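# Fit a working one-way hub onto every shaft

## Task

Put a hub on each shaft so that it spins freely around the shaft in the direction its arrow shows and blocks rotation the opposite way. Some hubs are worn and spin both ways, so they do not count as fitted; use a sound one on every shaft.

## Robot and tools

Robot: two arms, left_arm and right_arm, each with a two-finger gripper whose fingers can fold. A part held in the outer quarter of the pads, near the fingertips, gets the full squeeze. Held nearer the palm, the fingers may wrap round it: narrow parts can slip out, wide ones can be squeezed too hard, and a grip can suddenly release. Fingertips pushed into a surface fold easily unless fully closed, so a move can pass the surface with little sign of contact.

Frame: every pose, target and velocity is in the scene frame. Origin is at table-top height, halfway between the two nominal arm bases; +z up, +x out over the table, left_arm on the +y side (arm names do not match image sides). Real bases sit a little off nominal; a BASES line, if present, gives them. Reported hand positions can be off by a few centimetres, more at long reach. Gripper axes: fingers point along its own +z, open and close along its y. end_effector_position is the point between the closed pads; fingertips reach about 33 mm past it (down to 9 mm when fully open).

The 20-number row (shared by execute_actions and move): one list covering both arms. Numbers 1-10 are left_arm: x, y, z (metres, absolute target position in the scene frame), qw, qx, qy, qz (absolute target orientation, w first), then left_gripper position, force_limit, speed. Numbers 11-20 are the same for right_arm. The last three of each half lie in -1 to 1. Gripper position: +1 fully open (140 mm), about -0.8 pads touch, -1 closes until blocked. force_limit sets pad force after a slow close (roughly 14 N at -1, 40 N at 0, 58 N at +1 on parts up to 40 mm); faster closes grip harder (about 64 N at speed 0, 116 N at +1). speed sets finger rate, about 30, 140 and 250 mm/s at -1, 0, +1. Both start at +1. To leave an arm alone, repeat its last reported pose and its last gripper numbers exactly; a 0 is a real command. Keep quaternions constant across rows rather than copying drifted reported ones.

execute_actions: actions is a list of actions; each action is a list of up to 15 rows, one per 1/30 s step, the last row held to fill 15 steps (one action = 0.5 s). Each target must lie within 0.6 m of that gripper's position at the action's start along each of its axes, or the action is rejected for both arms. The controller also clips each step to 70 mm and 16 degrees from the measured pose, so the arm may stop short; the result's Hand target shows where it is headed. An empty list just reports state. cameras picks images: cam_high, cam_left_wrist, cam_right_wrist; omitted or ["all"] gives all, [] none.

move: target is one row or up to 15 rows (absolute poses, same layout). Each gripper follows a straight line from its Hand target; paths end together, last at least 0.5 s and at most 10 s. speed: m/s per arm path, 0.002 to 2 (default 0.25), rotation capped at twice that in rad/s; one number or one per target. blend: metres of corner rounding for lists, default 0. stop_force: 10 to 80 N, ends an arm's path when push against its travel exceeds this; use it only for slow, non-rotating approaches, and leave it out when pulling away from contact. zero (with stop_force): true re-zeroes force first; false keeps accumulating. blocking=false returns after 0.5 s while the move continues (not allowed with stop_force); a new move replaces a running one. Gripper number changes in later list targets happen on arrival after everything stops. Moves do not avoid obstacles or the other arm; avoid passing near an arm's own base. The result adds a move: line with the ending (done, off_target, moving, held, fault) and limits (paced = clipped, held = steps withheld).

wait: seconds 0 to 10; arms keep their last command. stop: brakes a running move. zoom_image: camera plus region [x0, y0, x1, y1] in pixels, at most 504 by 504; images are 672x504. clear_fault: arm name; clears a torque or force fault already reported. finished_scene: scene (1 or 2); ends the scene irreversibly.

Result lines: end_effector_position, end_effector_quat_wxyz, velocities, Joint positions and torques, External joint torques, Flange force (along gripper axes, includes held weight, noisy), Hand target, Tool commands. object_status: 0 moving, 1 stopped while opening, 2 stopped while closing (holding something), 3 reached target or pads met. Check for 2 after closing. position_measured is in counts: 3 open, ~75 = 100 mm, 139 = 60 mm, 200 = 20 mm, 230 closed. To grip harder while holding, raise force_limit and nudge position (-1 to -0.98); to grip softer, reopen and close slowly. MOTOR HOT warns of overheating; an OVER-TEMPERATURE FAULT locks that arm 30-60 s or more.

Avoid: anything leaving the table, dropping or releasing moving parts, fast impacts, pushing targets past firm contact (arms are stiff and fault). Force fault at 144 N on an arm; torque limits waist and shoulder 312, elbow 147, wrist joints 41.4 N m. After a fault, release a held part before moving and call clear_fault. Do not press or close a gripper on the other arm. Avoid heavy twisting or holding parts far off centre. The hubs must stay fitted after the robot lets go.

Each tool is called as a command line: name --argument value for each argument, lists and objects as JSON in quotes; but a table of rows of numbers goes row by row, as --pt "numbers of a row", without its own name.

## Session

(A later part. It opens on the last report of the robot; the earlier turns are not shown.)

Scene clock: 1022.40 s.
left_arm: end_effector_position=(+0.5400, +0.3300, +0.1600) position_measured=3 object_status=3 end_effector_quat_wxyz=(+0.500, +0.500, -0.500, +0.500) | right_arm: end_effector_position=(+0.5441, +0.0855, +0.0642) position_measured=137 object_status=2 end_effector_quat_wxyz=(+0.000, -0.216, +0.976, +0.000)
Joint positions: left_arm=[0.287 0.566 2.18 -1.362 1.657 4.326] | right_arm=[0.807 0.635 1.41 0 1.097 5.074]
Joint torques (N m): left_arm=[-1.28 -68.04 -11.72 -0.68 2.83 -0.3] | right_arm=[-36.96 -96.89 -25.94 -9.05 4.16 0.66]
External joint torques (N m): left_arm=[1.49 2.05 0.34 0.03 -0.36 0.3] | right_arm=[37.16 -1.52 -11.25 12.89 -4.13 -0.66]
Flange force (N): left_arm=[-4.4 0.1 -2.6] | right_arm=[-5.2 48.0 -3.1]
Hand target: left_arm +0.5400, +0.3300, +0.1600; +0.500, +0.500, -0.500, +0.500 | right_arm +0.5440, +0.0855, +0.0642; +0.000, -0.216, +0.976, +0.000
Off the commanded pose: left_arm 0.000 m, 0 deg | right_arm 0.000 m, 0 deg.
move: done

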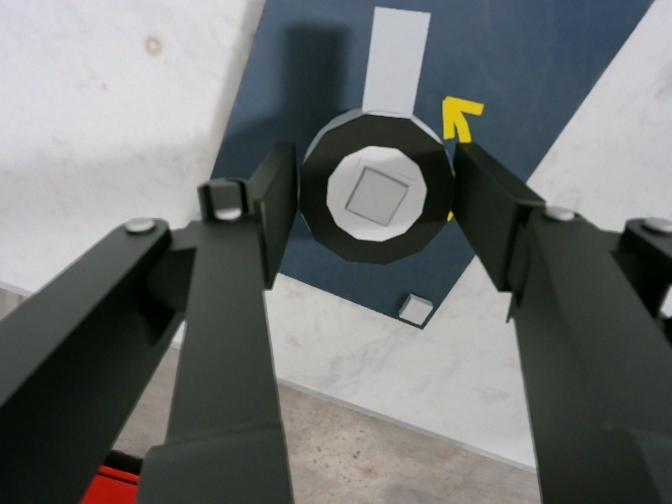

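move --pt "0.54 0.33 0.16 0.5 0.5 -0.5 0.5 1 1 1 0.544 0.0855 0.0642 0 0.2164 -0.9763 0 0.17 -1 -1" --pt "0.54 0.33 0.16 0.5 0.5 -0.5 0.5 1 1 1 0.5437 0.0859 0.0642 0 0.2164 -0.9763 0 0.17 -1 -1" --pt "0.54 0.33 0.16 0.5 0.5 -0.5 0.5 1 1 1 0.5437 0.0859 0.0643 0 0.2164 -0.9763 0 -1 0 -1" --speed 0.05 --cameras '[]'

move --target '[0.54,0.33,0.16,0.5,0.5,-0.5,0.5,1,1,1,0.5437,0.0859,0.072,0,0.2164,-0.9763,0,-1,0,-1]' --speed 0.02 --cameras '["cam_left_wrist","cam_right_wrist"]'

Scene clock: 1037.67 s.
left_arm: end_effector_position=(+0.5400, +0.3300, +0.1600) position_measured=3 object_status=3 end_effector_quat_wxyz=(+0.500, +0.500, -0.500, +0.500) | right_arm: end_effector_position=(+0.5436, +0.0861, +0.0643) position_measured=140 object_status=0 end_effector_quat_wxyz=(+0.000, -0.216, +0.976, +0.000)
Joint positions: left_arm=[0.287 0.566 2.18 -1.362 1.657 4.326] | right_arm=[0.808 0.635 1.41 0 1.097 5.075]
Joint torques (N m): left_arm=[-0.99 -68.03 -11.65 -0.71 2.72 -0.31] | right_arm=[-27.44 -82.57 -20.42 -6.04 2.69 0.59]
External joint torques (N m): left_arm=[1.23 1.73 0.25 0.06 -0.24 0.31] | right_arm=[27.92 -16.05 -16.84 9.89 -2.66 -0.59]
Flange force (N): left_arm=[-3.8 0.1 -2.3] | right_arm=[-3.9 36.0 -20.1]
Hand target: left_arm +0.5400, +0.3300, +0.1600; +0.500, +0.500, -0.500, +0.500 | right_arm +0.5437, +0.0859, +0.0643; +0.000, -0.216, +0.976, +0.000
Off the commanded pose: left_arm 0.000 m, 0 deg | right_arm 0.000 m, 0 deg.
move: done

Scene clock: 1038.40 s.
left_arm: end_effector_position=(+0.5400, +0.3300, +0.1600) position_measured=3 object_status=3 end_effector_quat_wxyz=(+0.500, +0.500, -0.500, +0.500) | right_arm: end_effector_position=(+0.5437, +0.0859, +0.0719) position_measured=140 object_status=2 end_effector_quat_wxyz=(+0.000, -0.216, +0.976, +0.000)
Joint positions: left_arm=[0.287 0.566 2.18 -1.362 1.657 4.326] | right_arm=[0.808 0.629 1.404 0 1.108 5.075]
Joint torques (N m): left_arm=[-1.35 -68.55 -11.7 -0.66 2.85 -0.29] | right_arm=[-31.34 -112.15 -31.47 -7.08 5.93 0.65]
External joint torques (N m): left_arm=[1.61 2.23 0.3 0.01 -0.37 0.29] | right_arm=[31.57 14.09 -5.91 10.93 -5.9 -0.65]
Flange force (N): left_arm=[-4.7 0.0 -2.9] | right_arm=[-14.3 44.9 14.6]
Hand target: left_arm +0.5400, +0.3300, +0.1600; +0.500, +0.500, -0.500, +0.500 | right_arm +0.5437, +0.0859, +0.0720; +0.000, -0.216, +0.976, +0.000
Off the commanded pose: left_arm 0.000 m, 0 deg | right_arm 0.000 m, 0 deg.
move: done

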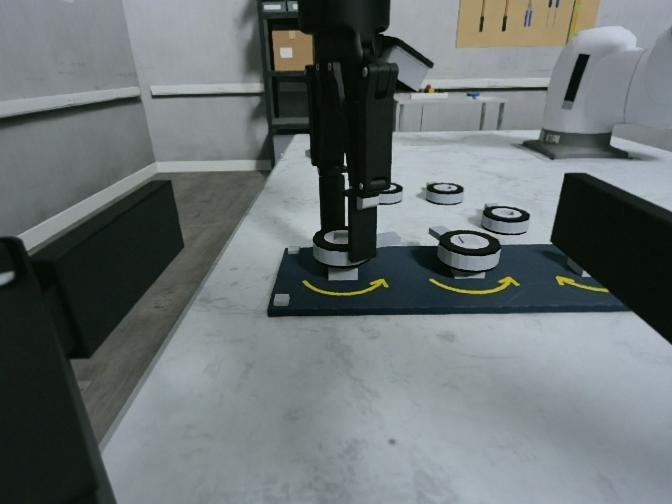

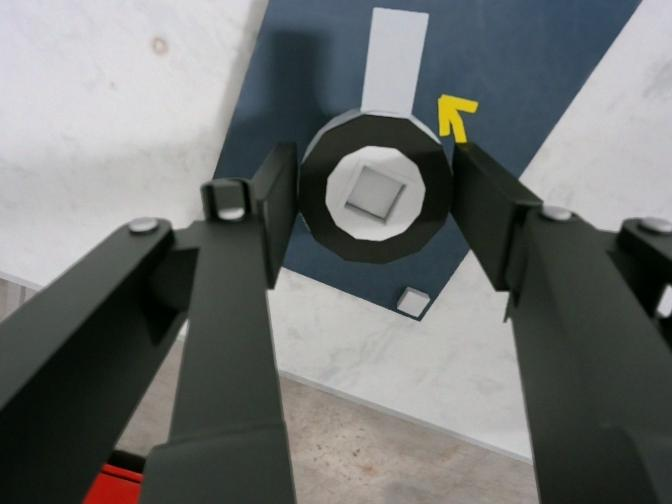

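move --target '[0.54,0.33,0.16,0.5,0.5,-0.5,0.5,1,1,1,0.5434,0.0866,0.073,0,0.2164,-0.9763,0,-1,0,-1]' --speed 0.02 --cameras '[]'

Scene clock: 1046.43 s.
left_arm: end_effector_position=(+0.5400, +0.3300, +0.1600) position_measured=3 object_status=3 end_effector_quat_wxyz=(+0.500, +0.500, -0.500, +0.500) | right_arm: end_effector_position=(+0.5435, +0.0865, +0.0730) position_measured=140 object_status=2 end_effector_quat_wxyz=(+0.000, -0.216, +0.976, +0.000)
Joint positions: left_arm=[0.287 0.566 2.18 -1.362 1.657 4.326] | right_arm=[0.809 0.629 1.403 0 1.11 5.075]
Joint torques (N m): left_arm=[-0.88 -67.4 -11.8 -0.73 2.79 -0.25] | right_arm=[-17.29 -107.91 -35.75 -1.88 2.18 0.63]
External joint torques (N m): left_arm=[1.09 1.26 0.42 0.08 -0.32 0.24] | right_arm=[17.75 9.89 -1.59 5.74 -2.15 -0.63]
Flange force (N): left_arm=[-2.9 0.7 -1.8] | right_arm=[-7.9 24.9 9.2]
Hand target: left_arm +0.5400, +0.3300, +0.1600; +0.500, +0.500, -0.500, +0.500 | right_arm +0.5434, +0.0866, +0.0730; +0.000, -0.216, +0.976, +0.000
Off the commanded pose: left_arm 0.000 m, 0 deg | right_arm 0.000 m, 0 deg.
move: done

move --pt "0.54 0.33 0.16 0.5 0.5 -0.5 0.5 1 1 1 0.5431 0.0872 0.076 0 0.2164 -0.9763 0 -1 0 -1" --pt "0.54 0.33 0.16 0.5 0.5 -0.5 0.5 1 1 1 0.5431 0.0872 0.10 0 0.2164 -0.9763 0 -1 0 -1" --speed 0.02 --cameras '["cam_left_wrist","cam_right_wrist"]'

Scene clock: 1062.90 s.
left_arm: end_effector_position=(+0.5400, +0.3300, +0.1600) position_measured=3 object_status=3 end_effector_quat_wxyz=(+0.500, +0.500, -0.500, +0.500) | right_arm: end_effector_position=(+0.5431, +0.0872, +0.0999) position_measured=140 object_status=2 end_effector_quat_wxyz=(+0.000, -0.216, +0.976, +0.000)
Joint positions: left_arm=[0.287 0.566 2.18 -1.362 1.657 4.326] | right_arm=[0.809 0.61 1.381 0 1.15 5.076]
Joint torques (N m): left_arm=[-1.03 -68.13 -11.46 -0.67 2.89 -0.27] | right_arm=[-2.91 -102.32 -37.93 3.28 -0.28 0.46]
External joint torques (N m): left_arm=[1.37 1.45 0 0.02 -0.4 0.27] | right_arm=[3.16 5.02 -0.21 0.66 0.32 -0.46]
Flange force (N): left_arm=[-3.3 -0.2 -2.4] | right_arm=[-6.6 6.2 2.7]
Hand target: left_arm +0.5400, +0.3300, +0.1600; +0.500, +0.500, -0.500, +0.500 | right_arm +0.5431, +0.0872, +0.1000; +0.000, -0.216, +0.976, +0.000
Off the commanded pose: left_arm 0.000 m, 0 deg | right_arm 0.000 m, 0 deg.
move: done

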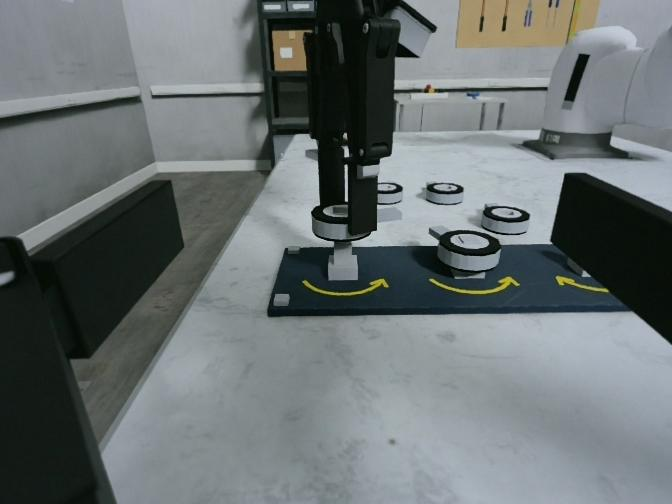

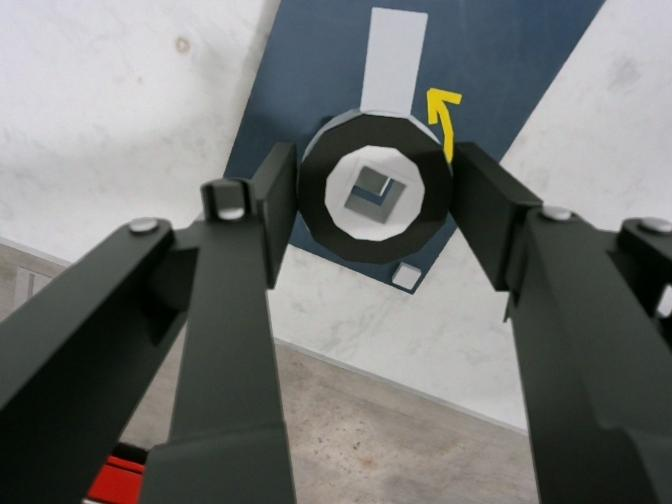

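move --pt "0.54 0.33 0.16 0.5 0.5 -0.5 0.5 1 1 1 0.5431 0.0872 0.12 0 0.2164 -0.9763 0 -1 0 -1" --pt "0.42 0.33 0.16 0.5 0.5 -0.5 0.5 1 1 1 0.518 -0.06 0.12 0 0.7071 -0.7071 0 -1 0 -1" --pt "0.29 0.33 0.16 0.5 0.5 -0.5 0.5 1 1 1 0.518 -0.06 0.05 0 0.7071 -0.7071 0 -1 0 -1" --speed 0.15 --blend '[0.02,0.02,0]' --cameras '[]'

move --target '[0.29,0.33,0.16,0.5,0.5,-0.5,0.5,1,1,1,0.518,-0.06,0.0425,0,0.7071,-0.7071,0,-1,0,-1]' --speed 0.01 --stop_force 10 --cameras '["cam_high","cam_left_wrist"]'

Scene clock: 1081.53 s.
left_arm: end_effector_position=(+0.2901, +0.3300, +0.1600) position_measured=3 object_status=3 end_effector_quat_wxyz=(+0.500, +0.500, -0.500, +0.500) | right_arm: end_effector_position=(+0.5180, -0.0600, +0.0500) position_measured=140 object_status=2 end_effector_quat_wxyz=(+0.000, +0.707, -0.707, +0.000)
Joint positions: left_arm=[0.467 0.43 2.609 -1.168 1.611 4.618] | right_arm=[0.696 0.478 1.703 0 0.96 3.828]
Joint torques (N m): left_arm=[-2.83 -42.82 1.23 0.04 2.92 -0.31] | right_arm=[-3.13 -86.49 -33.53 2.89 -0.39 0.57]
External joint torques (N m): left_arm=[2.97 1.13 -0.55 -0.11 -0.26 0.31] | right_arm=[3.59 4.58 -0.78 0.62 0.41 -0.57]
Flange force (N): left_arm=[-4.8 2.9 -8.7] | right_arm=[-8.6 -3.5 3.1]
Hand target: left_arm +0.2900, +0.3300, +0.1600; +0.500, +0.500, -0.500, +0.500 | right_arm +0.5180, -0.0600, +0.0500; +0.000, +0.707, -0.707, +0.000
Off the commanded pose: left_arm 0.000 m, 0 deg | right_arm 0.000 m, 0 deg.
move: done; blend cut to 0.01 m at target 1

Scene clock: 1083.00 s.
left_arm: end_effector_position=(+0.2900, +0.3300, +0.1600) position_measured=3 object_status=3 end_effector_quat_wxyz=(+0.500, +0.500, -0.500, +0.500) | right_arm: end_effector_position=(+0.5180, -0.0600, +0.0425) position_measured=140 object_status=2 end_effector_quat_wxyz=(+0.000, +0.707, -0.707, +0.000)
Joint positions: left_arm=[0.467 0.43 2.609 -1.167 1.611 4.618] | right_arm=[0.696 0.485 1.708 0 0.948 3.828]
Joint torques (N m): left_arm=[-1.38 -42.97 1.43 -0.08 3.01 -0.24] | right_arm=[-2.98 -87.03 -32.63 2.88 -0.32 0.5]
External joint torques (N m): left_arm=[1.54 1.23 -0.65 0.02 -0.35 0.24] | right_arm=[3.47 4.84 -1.29 0.6 0.35 -0.5]
Flange force (N): left_arm=[-5.0 1.0 -5.0] | right_arm=[-9.4 -4.5 3.2]
Hand target: left_arm +0.2900, +0.3300, +0.1600; +0.500, +0.500, -0.500, +0.500 | right_arm +0.5180, -0.0600, +0.0425; +0.000, +0.707, -0.707, +0.000
Off the commanded pose: left_arm 0.000 m, 0 deg | right_arm 0.000 m, 0 deg.
move: done

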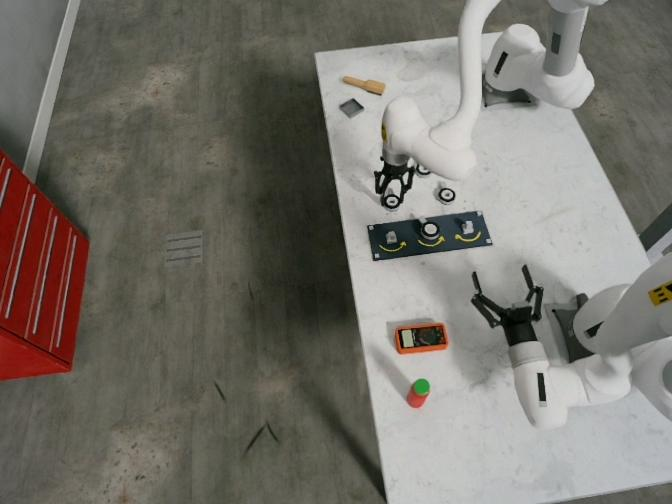

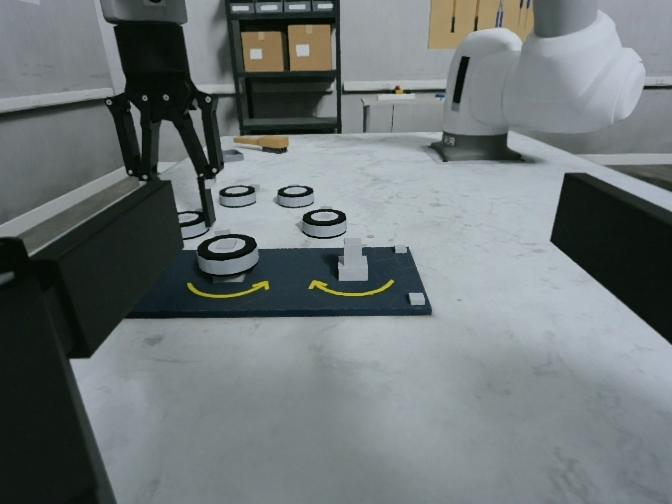

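move --target '[0.29,0.33,0.16,0.5,0.5,-0.5,0.5,1,1,1,0.518,-0.06,0.037,0,0.7071,-0.7071,0,-1,0,-1]' --speed 0.01 --stop_force 10 --cameras '[]'

move --pt "0.29 0.33 0.16 0.5 0.5 -0.5 0.5 1 1 1 0.518 -0.06 0.0415 0 0.7071 -0.7071 0 0.3 -1 -0.8" --pt "0.29 0.33 0.16 0.5 0.5 -0.5 0.5 1 1 1 0.518 -0.06 0.12 0 0.7071 -0.7071 0 0.3 -1 -0.8" --pt "0.29 0.33 0.16 0.5 0.5 -0.5 0.5 1 1 1 0.3255 -0.06 0.10 0 0.7071 -0.7071 0 0.3 -1 -0.8" --pt "0.29 0.33 0.16 0.5 0.5 -0.5 0.5 1 1 1 0.3255 -0.06 0.06 0 0.7071 -0.7071 0 0.3 -1 -0.8" --speed '[0.05,0.1,0.15,0.1]' --cameras '["cam_right_wrist"]'

zoom_image --camera "cam_right_wrist" --region '[270, 90, 450, 250]'

Scene clock: 1098.30 s.
left_arm: end_effector_position=(+0.2900, +0.3300, +0.1600) position_measured=3 object_status=3 end_effector_quat_wxyz=(+0.500, +0.500, -0.500, +0.500) | right_arm: end_effector_position=(+0.5181, -0.0599, +0.0420) position_measured=140 object_status=2 end_effector_quat_wxyz=(+0.000, +0.707, -0.707, +0.000)
Joint positions: left_arm=[0.467 0.43 2.609 -1.167 1.611 4.618] | right_arm=[0.696 0.486 1.708 0 0.947 3.828]
Joint torques (N m): left_arm=[-1.77 -42.38 1.44 -0.18 3.06 -0.24] | right_arm=[-3.23 -69.87 -24.51 2.89 -1.48 0.54]
External joint torques (N m): left_arm=[1.95 0.63 -0.74 0.12 -0.4 0.24] | right_arm=[3.49 -12.33 -9.47 0.58 1.5 -0.54]
Flange force (N): left_arm=[-3.2 1.7 -6.4] | right_arm=[-6.7 -1.6 -20.2]
Hand target: left_arm +0.2900, +0.3300, +0.1600; +0.500, +0.500, -0.500, +0.500 | right_arm +0.5181, -0.0599, +0.0420; +0.000, +0.707, -0.707, +0.000
Off the commanded pose: left_arm 0.000 m, 0 deg | right_arm 0.005 m, 0 deg.
move: contact (right_arm)

Scene clock: 1102.20 s.
left_arm: end_effector_position=(+0.2900, +0.3300, +0.1600) position_measured=3 object_status=3 end_effector_quat_wxyz=(+0.500, +0.500, -0.500, +0.500) | right_arm: end_effector_position=(+0.3255, -0.0600, +0.0600) position_measured=91 object_status=3 end_effector_quat_wxyz=(+0.000, +0.707, -0.707, +0.000)
Joint positions: left_arm=[0.467 0.43 2.609 -1.167 1.611 4.618] | right_arm=[0.897 0.295 1.959 0 0.887 4.029]
Joint torques (N m): left_arm=[-1.72 -42.48 1.44 -0.15 2.98 -0.28] | right_arm=[-3.08 -64.04 -29.69 2.77 -0.67 0.47]
External joint torques (N m): left_arm=[1.89 0.48 -0.7 0.09 -0.32 0.28] | right_arm=[3.18 1.55 -2.79 0.54 0.7 -0.47]
Flange force (N): left_arm=[-2.7 1.7 -6.1] | right_arm=[-9.1 -1.2 -1.7]
Hand target: left_arm +0.2900, +0.3300, +0.1600; +0.500, +0.500, -0.500, +0.500 | right_arm +0.3255, -0.0600, +0.0600; +0.000, +0.707, -0.707, +0.000
Off the commanded pose: left_arm 0.000 m, 0 deg | right_arm 0.000 m, 0 deg.
move: done

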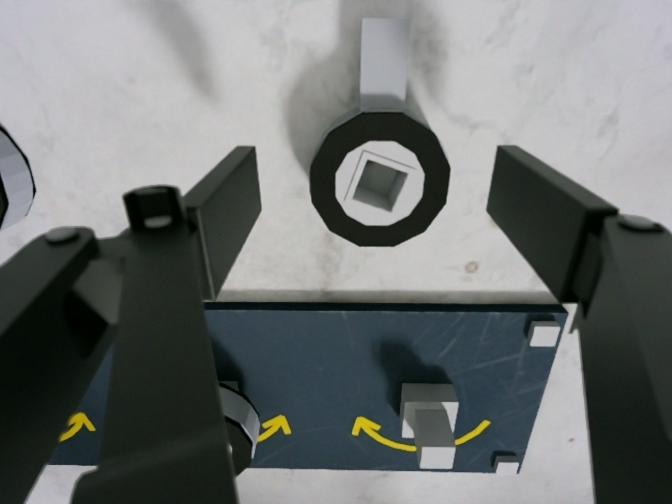

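Scaled by 2.800 from the camera's image (finer frame: 960x720).

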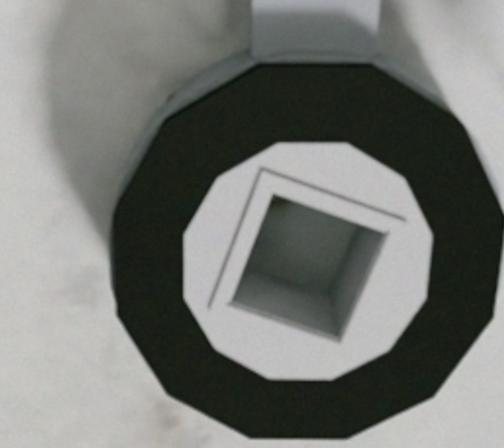

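move --pt "0.29 0.33 0.16 0.5 0.5 -0.5 0.5 1 1 1 0.3238 -0.059 0.06 0 0.7071 -0.7071 0 0.3 -1 -0.8" --pt "0.29 0.33 0.16 0.5 0.5 -0.5 0.5 1 1 1 0.3238 -0.059 0.041 0 0.7071 -0.7071 0 0.3 -1 -0.8" --pt "0.29 0.33 0.16 0.5 0.5 -0.5 0.5 1 1 1 0.3238 -0.059 0.041 0 0.7071 -0.7071 0 -1 0 -1" --pt "0.29 0.33 0.16 0.5 0.5 -0.5 0.5 1 1 1 0.3238 -0.059 0.041 0 0.7071 -0.7071 0 -0.98 1 -1" --speed 0.06 --cameras '["cam_right_wrist"]'

Scene clock: 1123.60 s.
left_arm: end_effector_position=(+0.2900, +0.3300, +0.1600) position_measured=3 object_status=3 end_effector_quat_wxyz=(+0.500, +0.500, -0.500, +0.500) | right_arm: end_effector_position=(+0.3238, -0.0590, +0.0410) position_measured=142 object_status=2 end_effector_quat_wxyz=(+0.000, +0.707, -0.707, +0.000)
Joint positions: left_arm=[0.467 0.43 2.609 -1.167 1.611 4.618] | right_arm=[0.9 0.317 1.973 0 0.852 4.032]
Joint torques (N m): left_arm=[-1.81 -43.1 1.59 -0.17 3.02 -0.3] | right_arm=[-2.87 -52.66 -22.6 2.75 -1.91 0.51]
External joint torques (N m): left_arm=[2.01 1.18 -0.82 0.1 -0.36 0.3] | right_arm=[3.21 -11.01 -8.89 0.48 1.93 -0.51]
Flange force (N): left_arm=[-5.0 1.5 -6.7] | right_arm=[-5.8 1.2 -22.4]
Hand target: left_arm +0.2900, +0.3300, +0.1600; +0.500, +0.500, -0.500, +0.500 | right_arm +0.3238, -0.0590, +0.0410; +0.000, +0.707, -0.707, +0.000
Off the commanded pose: left_arm 0.000 m, 0 deg | right_arm 0.000 m, 0 deg.
move: done

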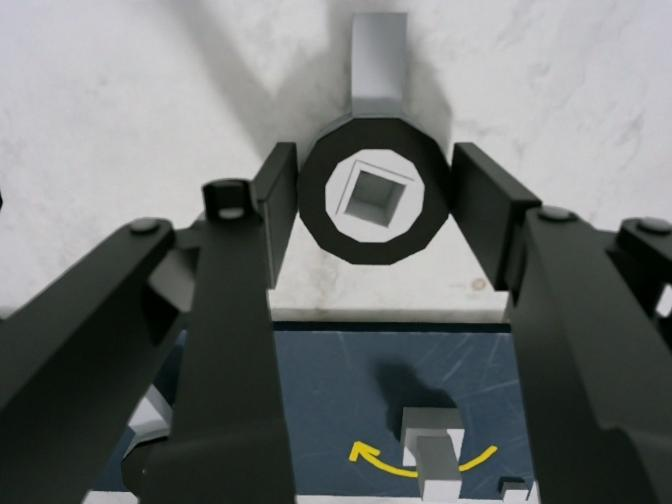

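move --pt "0.29 0.33 0.16 0.5 0.5 -0.5 0.5 1 1 1 0.3238 -0.059 0.13 0 0.7071 -0.7071 0 -0.98 1 -1" --pt "0.29 0.33 0.16 0.5 0.5 -0.5 0.5 1 1 1 0.2932 0.081 0.13 0 0.8064 -0.5913 0 -0.98 1 -1" --pt "0.29 0.33 0.16 0.5 0.5 -0.5 0.5 1 1 1 0.2932 0.081 0.098 0 0.8064 -0.5913 0 -0.98 1 -1" --speed 0.15 --blend '[0.02,0.015,0]' --cameras '["cam_left_wrist","cam_right_wrist"]'

zoom_image --camera "cam_right_wrist" --region '[345, 160, 405, 220]'

zoom_image --camera "cam_left_wrist" --region '[300, 180, 400, 280]'

Scene clock: 1135.40 s.
left_arm: end_effector_position=(+0.2900, +0.3300, +0.1600) position_measured=3 object_status=3 end_effector_quat_wxyz=(+0.500, +0.500, -0.500, +0.500) | right_arm: end_effector_position=(+0.2932, +0.0810, +0.0981) position_measured=142 object_status=2 end_effector_quat_wxyz=(+0.000, +0.806, -0.591, +0.000)
Joint positions: left_arm=[0.467 0.43 2.609 -1.167 1.611 4.618] | right_arm=[1.057 0.4 1.722 0 1.019 3.884]
Joint torques (N m): left_arm=[-1.61 -42.89 1.33 -0.11 2.98 -0.32] | right_arm=[-2.73 -80.85 -33.54 3.05 0.02 0.57]
External joint torques (N m): left_arm=[1.79 1.03 -0.61 0.04 -0.32 0.32] | right_arm=[2.8 4.98 -2.16 0.59 0 -0.57]
Flange force (N): left_arm=[-4.6 1.5 -5.7] | right_arm=[-10.4 -6.0 2.5]
Hand target: left_arm +0.2900, +0.3300, +0.1600; +0.500, +0.500, -0.500, +0.500 | right_arm +0.2932, +0.0810, +0.0980; +0.000, +0.806, -0.591, +0.000
Off the commanded pose: left_arm 0.000 m, 0 deg | right_arm 0.000 m, 0 deg.
move: done

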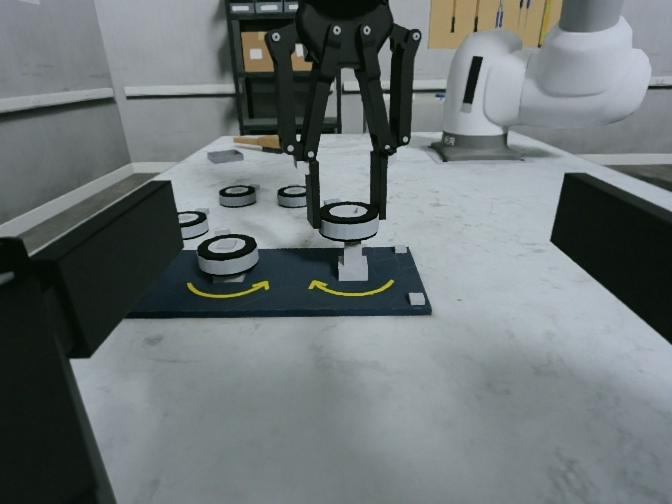

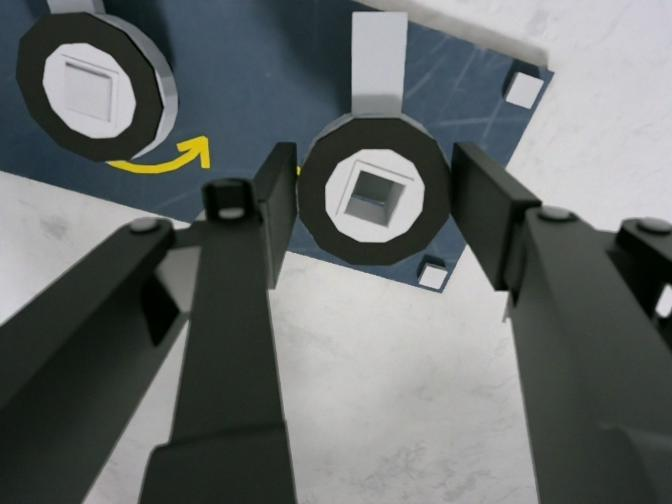

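Scaled by 8.400 from the camera's image (finer frame: 960x720).

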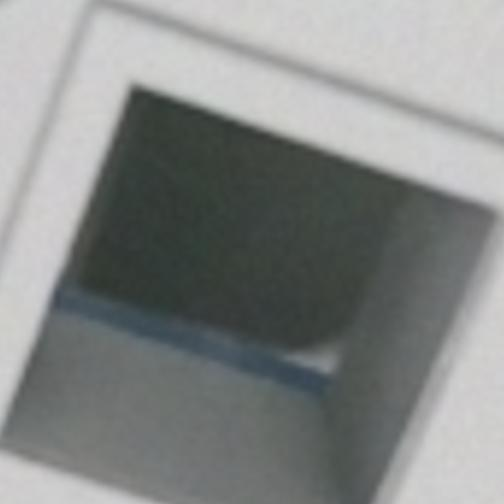

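Scaled by 5.040 from the camera's image (finer frame: 960x720).

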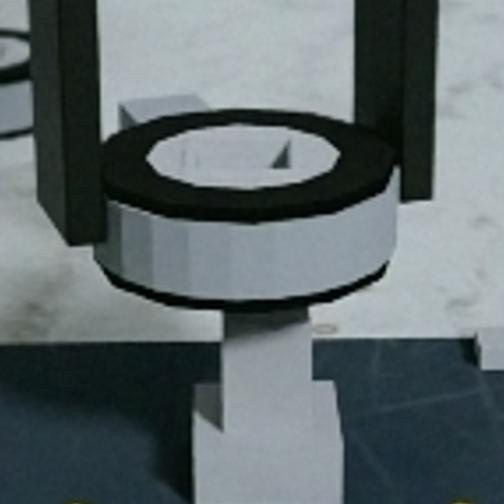

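move --target '[0.29,0.33,0.16,0.5,0.5,-0.5,0.5,1,1,1,0.2912,0.081,0.0905,0,0.8064,-0.5913,0,-0.98,1,-1]' --speed 0.03 --cameras '["cam_left_wrist","cam_right_wrist"]'

zoom_image --camera "cam_right_wrist" --region '[335, 150, 415, 230]'

zoom_image --camera "cam_left_wrist" --region '[300, 180, 400, 280]'

Scene clock: 1161.83 s.
left_arm: end_effector_position=(+0.2900, +0.3300, +0.1600) position_measured=3 object_status=3 end_effector_quat_wxyz=(+0.500, +0.500, -0.500, +0.500) | right_arm: end_effector_position=(+0.2912, +0.0810, +0.0905) position_measured=142 object_status=2 end_effector_quat_wxyz=(+0.000, +0.806, -0.591, +0.000)
Joint positions: left_arm=[0.467 0.43 2.609 -1.167 1.611 4.618] | right_arm=[1.06 0.405 1.73 0 1.006 3.887]
Joint torques (N m): left_arm=[-1.54 -42.61 1.39 -0.11 3 -0.26] | right_arm=[-2.71 -80.36 -33.66 2.97 -0.25 0.42]
External joint torques (N m): left_arm=[1.75 0.58 -0.57 0.05 -0.34 0.26] | right_arm=[3.17 4.26 -1.75 0.65 0.27 -0.42]
Flange force (N): left_arm=[-3.0 1.6 -5.5] | right_arm=[-9.8 -4.3 1.9]
Hand target: left_arm +0.2900, +0.3300, +0.1600; +0.500, +0.500, -0.500, +0.500 | right_arm +0.2912, +0.0810, +0.0905; +0.000, +0.806, -0.591, +0.000
Off the commanded pose: left_arm 0.000 m, 0 deg | right_arm 0.000 m, 0 deg.
move: done

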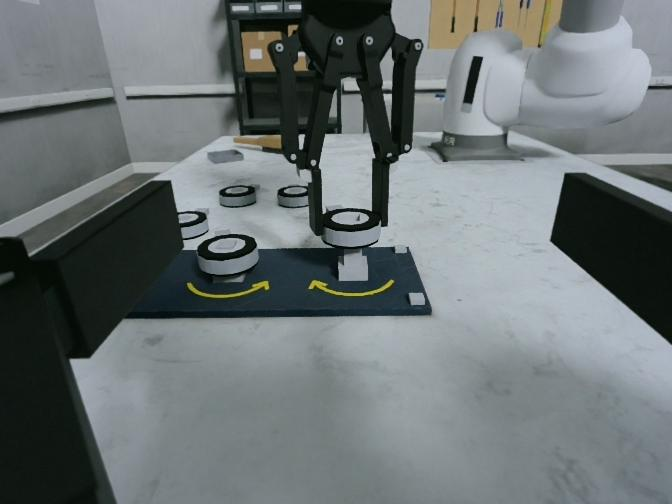

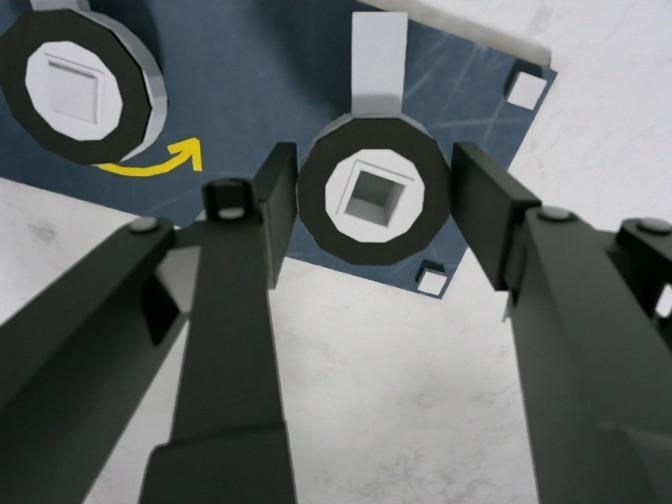

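Scaled by 6.300 from the camera's image (finer frame: 960x720).

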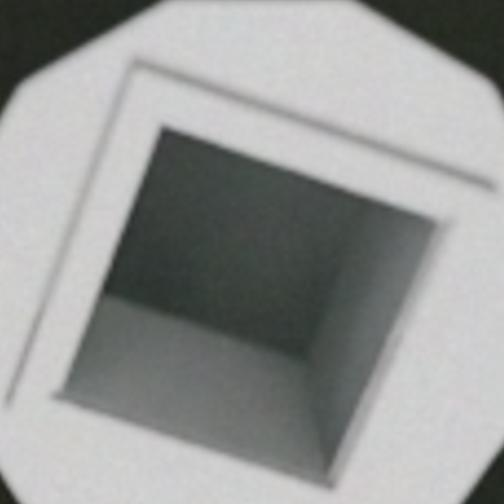

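Scaled by 5.040 from the camera's image (finer frame: 960x720).

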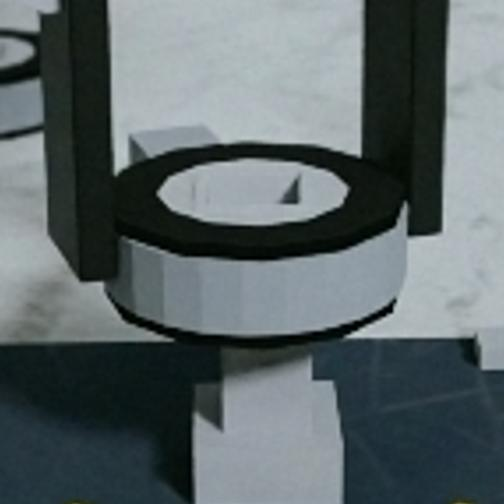

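move --target '[0.29,0.33,0.16,0.5,0.5,-0.5,0.5,1,1,1,0.2888,0.083,0.0905,0,0.8064,-0.5913,0,-0.98,1,-1]' --speed 0.03 --cameras '["cam_left_wrist","cam_right_wrist"]'

zoom_image --camera "cam_right_wrist" --region '[345, 160, 405, 220]'

zoom_image --camera "cam_left_wrist" --region '[300, 180, 400, 280]'

Scene clock: 1176.00 s.
left_arm: end_effector_position=(+0.2900, +0.3300, +0.1600) position_measured=3 object_status=3 end_effector_quat_wxyz=(+0.500, +0.500, -0.500, +0.500) | right_arm: end_effector_position=(+0.2888, +0.0830, +0.0905) position_measured=142 object_status=2 end_effector_quat_wxyz=(+0.000, +0.806, -0.591, +0.000)
Joint positions: left_arm=[0.467 0.43 2.609 -1.167 1.611 4.618] | right_arm=[1.064 0.406 1.729 0 1.006 3.891]
Joint torques (N m): left_arm=[-1.42 -42.99 1.4 -0.11 3.05 -0.24] | right_arm=[-3.04 -80.37 -34.47 3.02 -0.42 0.5]
External joint torques (N m): left_arm=[1.57 1.34 -0.69 0.05 -0.4 0.24] | right_arm=[3.37 4.26 -0.88 0.59 0.44 -0.5]
Flange force (N): left_arm=[-5.4 1.0 -5.2] | right_arm=[-8.7 -2.9 2.3]
Hand target: left_arm +0.2900, +0.3300, +0.1600; +0.500, +0.500, -0.500, +0.500 | right_arm +0.2888, +0.0830, +0.0905; +0.000, +0.806, -0.591, +0.000
Off the commanded pose: left_arm 0.000 m, 0 deg | right_arm 0.000 m, 0 deg.
move: done

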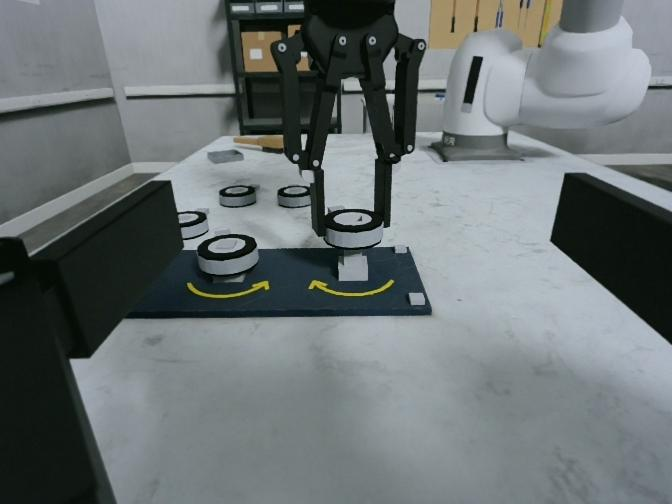

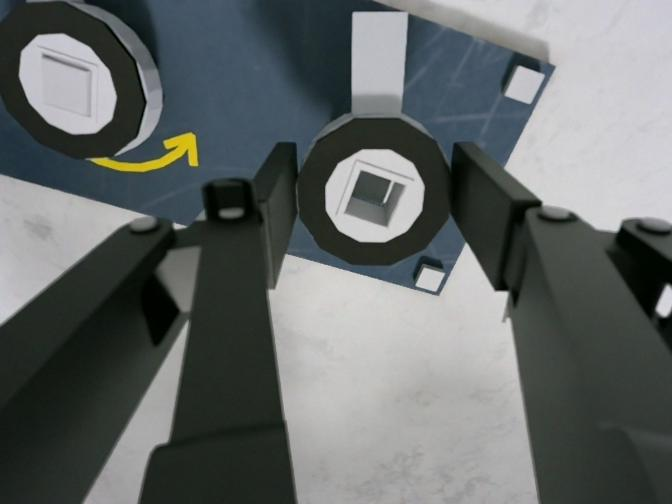

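Scaled by 8.400 from the camera's image (finer frame: 960x720).

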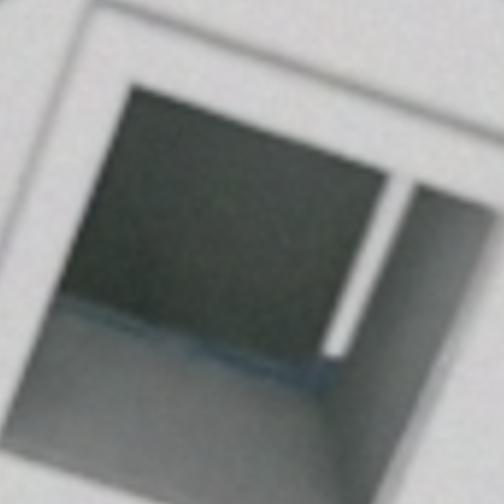

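Scaled by 5.040 from the camera's image (finer frame: 960x720).

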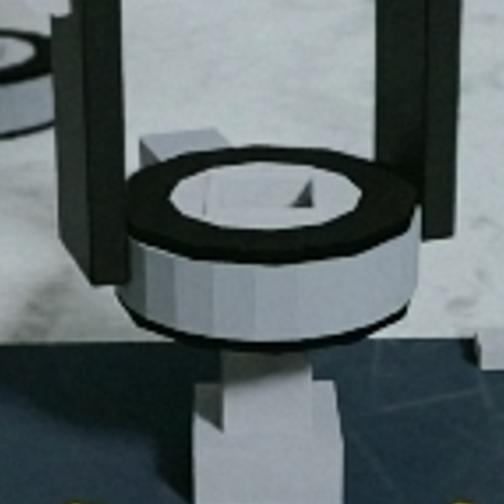

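move --target '[0.29,0.33,0.16,0.5,0.5,-0.5,0.5,1,1,1,0.2889,0.0836,0.0905,0,0.8216,-0.5700,0,-0.98,1,-1]' --speed 0.03 --cameras '["cam_left_wrist","cam_right_wrist"]'

zoom_image --camera "cam_right_wrist" --region '[345, 160, 405, 220]'

zoom_image --camera "cam_left_wrist" --region '[300, 180, 400, 280]'

Scene clock: 1195.93 s.
left_arm: end_effector_position=(+0.2900, +0.3300, +0.1600) position_measured=3 object_status=3 end_effector_quat_wxyz=(+0.500, +0.500, -0.500, +0.500) | right_arm: end_effector_position=(+0.2889, +0.0836, +0.0905) position_measured=142 object_status=2 end_effector_quat_wxyz=(+0.000, +0.822, -0.570, +0.000)
Joint positions: left_arm=[0.467 0.43 2.609 -1.167 1.611 4.618] | right_arm=[1.064 0.407 1.728 0 1.007 3.839]
Joint torques (N m): left_arm=[-1.16 -42.43 1.29 -0.16 2.96 -0.19] | right_arm=[-2.63 -80.38 -34.54 3.07 -0.41 0.17]
External joint torques (N m): left_arm=[1.31 0.65 -0.56 0.1 -0.3 0.19] | right_arm=[2.98 4.2 -0.83 0.54 0.43 -0.17]
Flange force (N): left_arm=[-3.0 1.1 -4.4] | right_arm=[-8.3 -3.3 2.3]
Hand target: left_arm +0.2900, +0.3300, +0.1600; +0.500, +0.500, -0.500, +0.500 | right_arm +0.2889, +0.0836, +0.0905; +0.000, +0.822, -0.570, +0.000
Off the commanded pose: left_arm 0.000 m, 0 deg | right_arm 0.000 m, 0 deg.
move: done

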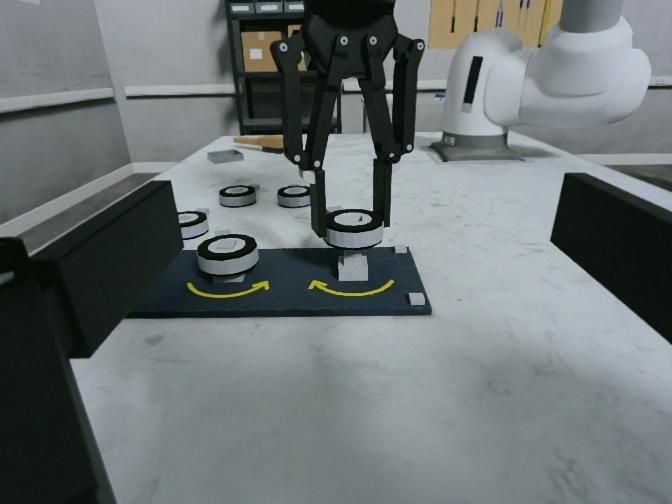

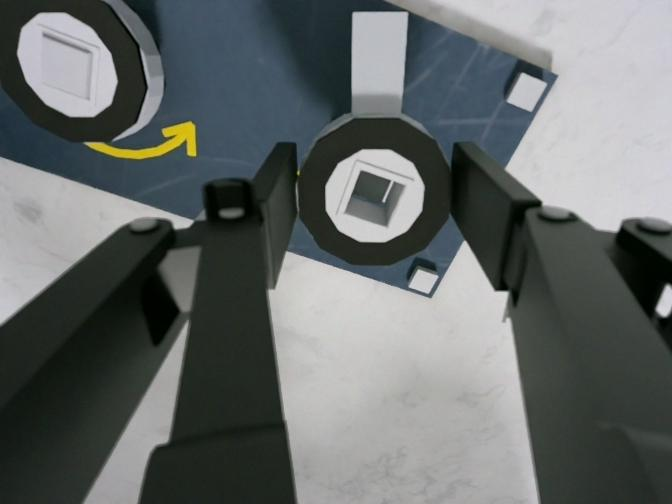

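Scaled by 8.400 from the camera's image (finer frame: 960x720).

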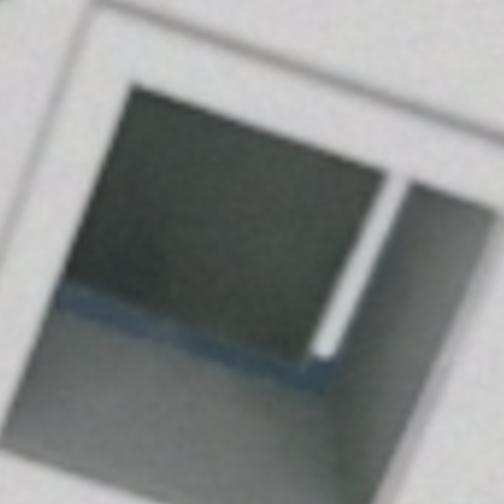

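Scaled by 5.040 from the camera's image (finer frame: 960x720).

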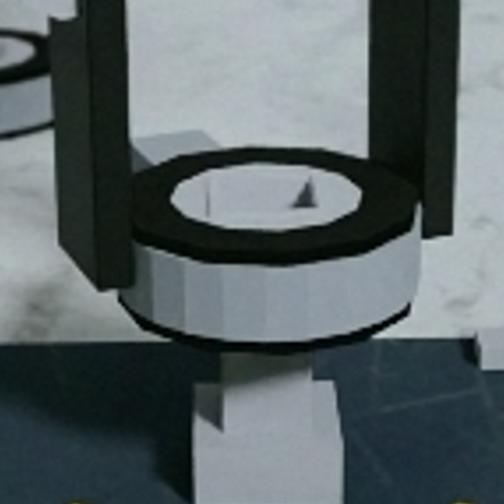

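move --pt "0.29 0.33 0.16 0.5 0.5 -0.5 0.5 1 1 1 0.2891 0.0839 0.091 0 0.8216 -0.5700 0 -0.98 1 -1" --pt "0.29 0.33 0.16 0.5 0.5 -0.5 0.5 1 1 1 0.2891 0.0839 0.07 0 0.8216 -0.5700 0 -0.98 1 -1" --speed 0.006 --stop_force 10 --cameras '["cam_left_wrist","cam_right_wrist"]'

zoom_image --camera "cam_right_wrist" --region '[345, 160, 405, 220]'

zoom_image --camera "cam_left_wrist" --region '[300, 180, 400, 280]'

Scene clock: 1211.63 s.
left_arm: end_effector_position=(+0.2900, +0.3300, +0.1600) position_measured=3 object_status=3 end_effector_quat_wxyz=(+0.500, +0.500, -0.500, +0.500) | right_arm: end_effector_position=(+0.2891, +0.0839, +0.0700) position_measured=142 object_status=2 end_effector_quat_wxyz=(+0.000, +0.822, -0.570, +0.000)
Joint positions: left_arm=[0.467 0.43 2.609 -1.167 1.611 4.618] | right_arm=[1.064 0.426 1.743 0 0.973 3.839]
Joint torques (N m): left_arm=[-1.93 -43 1.27 -0.17 3.02 -0.2] | right_arm=[-0.89 -80.42 -30.96 3.8 0.66 0.44]
External joint torques (N m): left_arm=[2.14 0.92 -0.51 0.1 -0.35 0.2] | right_arm=[1.23 3.12 -3.68 -0.26 -0.65 -0.44]
Flange force (N): left_arm=[-3.9 2.1 -6.8] | right_arm=[-8.6 -7.7 1.2]
Hand target: left_arm +0.2900, +0.3300, +0.1600; +0.500, +0.500, -0.500, +0.500 | right_arm +0.2891, +0.0839, +0.0700; +0.000, +0.822, -0.570, +0.000
Off the commanded pose: left_arm 0.000 m, 0 deg | right_arm 0.000 m, 0 deg.
move: done

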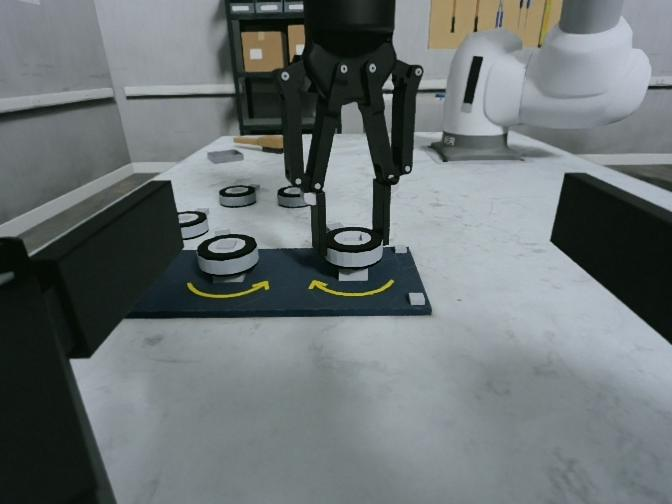

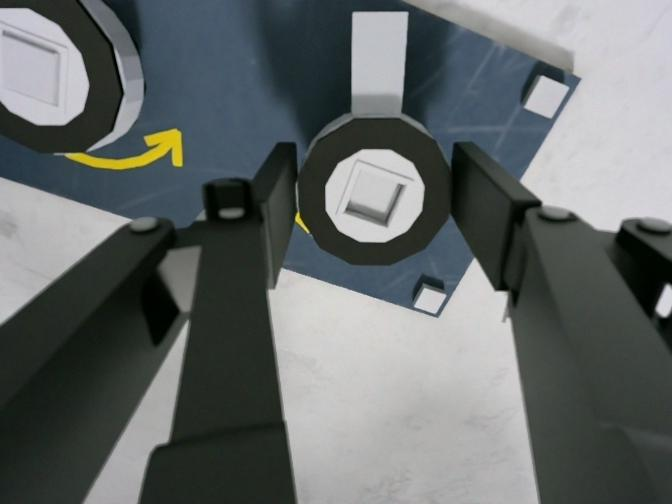

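Scaled by 8.400 from the camera's image (finer frame: 960x720).

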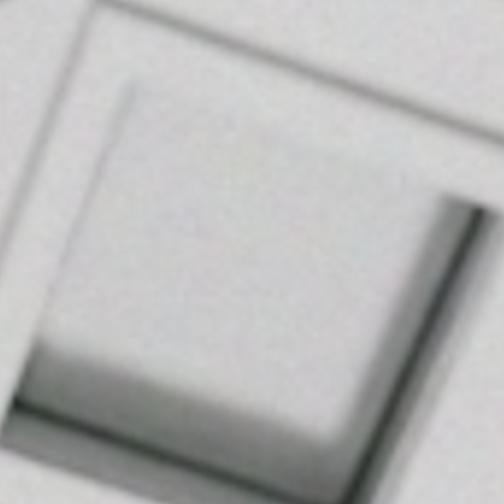

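Scaled by 5.040 from the camera's image (finer frame: 960x720).

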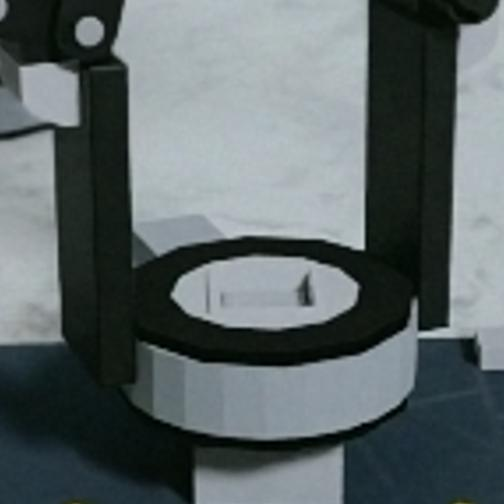

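Clean insertion. Seat it.

move --target '[0.29,0.33,0.16,0.5,0.5,-0.5,0.5,1,1,1,0.2891,0.0839,0.052,0,0.8216,-0.5700,0,-0.98,1,-1]' --speed 0.006 --stop_force 14 --cameras '[]'

move --pt "0.29 0.33 0.16 0.5 0.5 -0.5 0.5 1 1 1 0.2891 0.0839 0.063 0 0.8216 -0.5700 0 0.17 -1 -1" --pt "0.29 0.33 0.16 0.5 0.5 -0.5 0.5 1 1 1 0.2891 0.0839 0.0632 0 0.8216 -0.5700 0 -1 -1 -1" --speed 0.05 --cameras '["cam_right_wrist"]'

Scene clock: 1227.47 s.
left_arm: end_effector_position=(+0.2900, +0.3300, +0.1600) position_measured=3 object_status=3 end_effector_quat_wxyz=(+0.500, +0.500, -0.500, +0.500) | right_arm: end_effector_position=(+0.2891, +0.0839, +0.0634) position_measured=142 object_status=2 end_effector_quat_wxyz=(+0.000, +0.822, -0.570, +0.000)
Joint positions: left_arm=[0.467 0.43 2.609 -1.167 1.611 4.618] | right_arm=[1.064 0.432 1.747 0 0.962 3.839]
Joint torques (N m): left_arm=[-2.09 -43.28 1.42 -0.17 2.97 -0.29] | right_arm=[-1.11 -64.86 -24.13 3.63 -1.52 0.46]
External joint torques (N m): left_arm=[2.28 1.39 -0.58 0.11 -0.3 0.29] | right_arm=[1.21 -12.49 -10.18 -0.12 1.54 -0.46]
Flange force (N): left_arm=[-5.6 2.2 -7.3] | right_arm=[-4.8 -3.6 -21.5]
Hand target: left_arm +0.2900, +0.3300, +0.1600; +0.500, +0.500, -0.500, +0.500 | right_arm +0.2891, +0.0839, +0.0634; +0.000, +0.822, -0.570, +0.000
Off the commanded pose: left_arm 0.000 m, 0 deg | right_arm 0.011 m, 0 deg.
move: contact (right_arm)

Scene clock: 1230.03 s.
left_arm: end_effector_position=(+0.2900, +0.3300, +0.1600) position_measured=3 object_status=3 end_effector_quat_wxyz=(+0.500, +0.500, -0.500, +0.500) | right_arm: end_effector_position=(+0.2891, +0.0839, +0.0632) position_measured=138 object_status=0 end_effector_quat_wxyz=(+0.000, +0.822, -0.570, +0.000)
Joint positions: left_arm=[0.467 0.43 2.609 -1.167 1.611 4.618] | right_arm=[1.064 0.432 1.748 0 0.962 3.839]
Joint torques (N m): left_arm=[-1.16 -42.85 1.37 -0.08 3.04 -0.28] | right_arm=[-1.27 -78.04 -30.1 3.58 0.11 0.45]
External joint torques (N m): left_arm=[1.35 1.02 -0.65 0.01 -0.38 0.28] | right_arm=[1.68 0.47 -4.28 -0.06 -0.09 -0.45]
Flange force (N): left_arm=[-4.5 0.9 -4.3] | right_arm=[-7.8 -5.9 -2.5]
Hand target: left_arm +0.2900, +0.3300, +0.1600; +0.500, +0.500, -0.500, +0.500 | right_arm +0.2891, +0.0839, +0.0632; +0.000, +0.822, -0.570, +0.000
Off the commanded pose: left_arm 0.000 m, 0 deg | right_arm 0.000 m, 0 deg.
move: done

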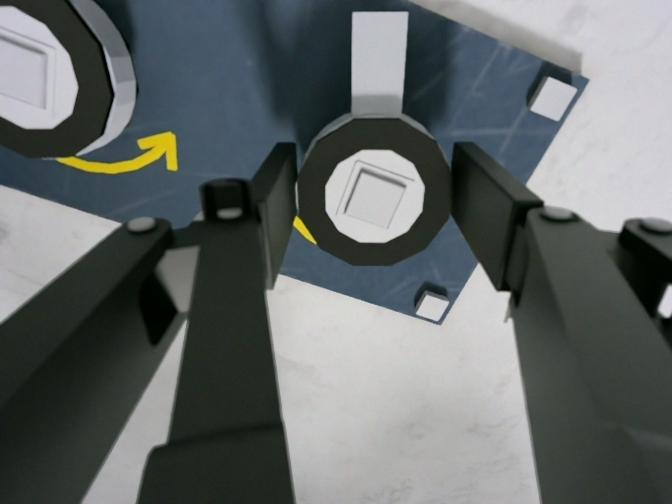

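move --target '[0.29,0.33,0.16,0.5,0.5,-0.5,0.5,1,1,1,0.2891,0.0839,0.0632,0,0.6788,-0.7343,0,-1,-1,-1]' --speed 0.1 --cameras '["cam_right_wrist"]'

Scene clock: 1240.27 s.
left_arm: end_effector_position=(+0.2900, +0.3300, +0.1600) position_measured=3 object_status=3 end_effector_quat_wxyz=(+0.500, +0.500, -0.500, +0.500) | right_arm: end_effector_position=(+0.2891, +0.0839, +0.0632) position_measured=138 object_status=2 end_effector_quat_wxyz=(+0.000, +0.679, -0.734, +0.000)
Joint positions: left_arm=[0.467 0.43 2.609 -1.167 1.611 4.618] | right_arm=[1.064 0.432 1.748 0 0.962 4.275]
Joint torques (N m): left_arm=[-1.27 -42.92 1.2 -0.17 3.07 -0.31] | right_arm=[-40.8 -71.86 -43.61 -12.58 -10.88 0.88]
External joint torques (N m): left_arm=[1.47 0.96 -0.38 0.11 -0.4 0.31] | right_arm=[41.1 -5.68 9.25 16.11 10.91 -0.88]
Flange force (N): left_arm=[-4.4 1.6 -4.7] | right_arm=[-6.3 57.9 -16.7]
Hand target: left_arm +0.2900, +0.3300, +0.1600; +0.500, +0.500, -0.500, +0.500 | right_arm +0.2891, +0.0839, +0.0632; +0.000, +0.679, -0.734, +0.000
Off the commanded pose: left_arm 0.000 m, 0 deg | right_arm 0.000 m, 0 deg.
move: done

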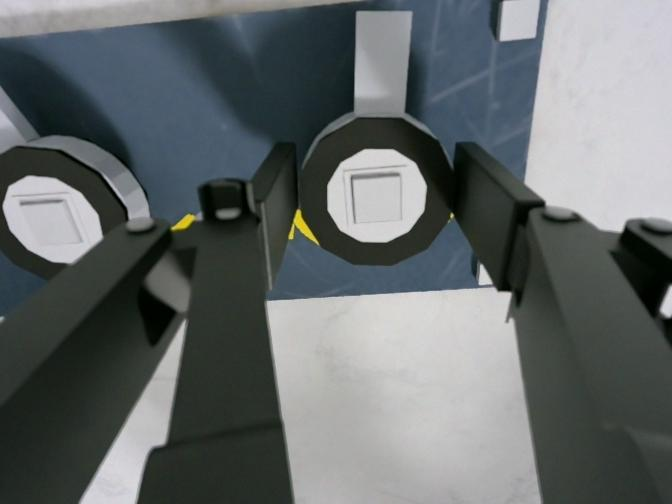

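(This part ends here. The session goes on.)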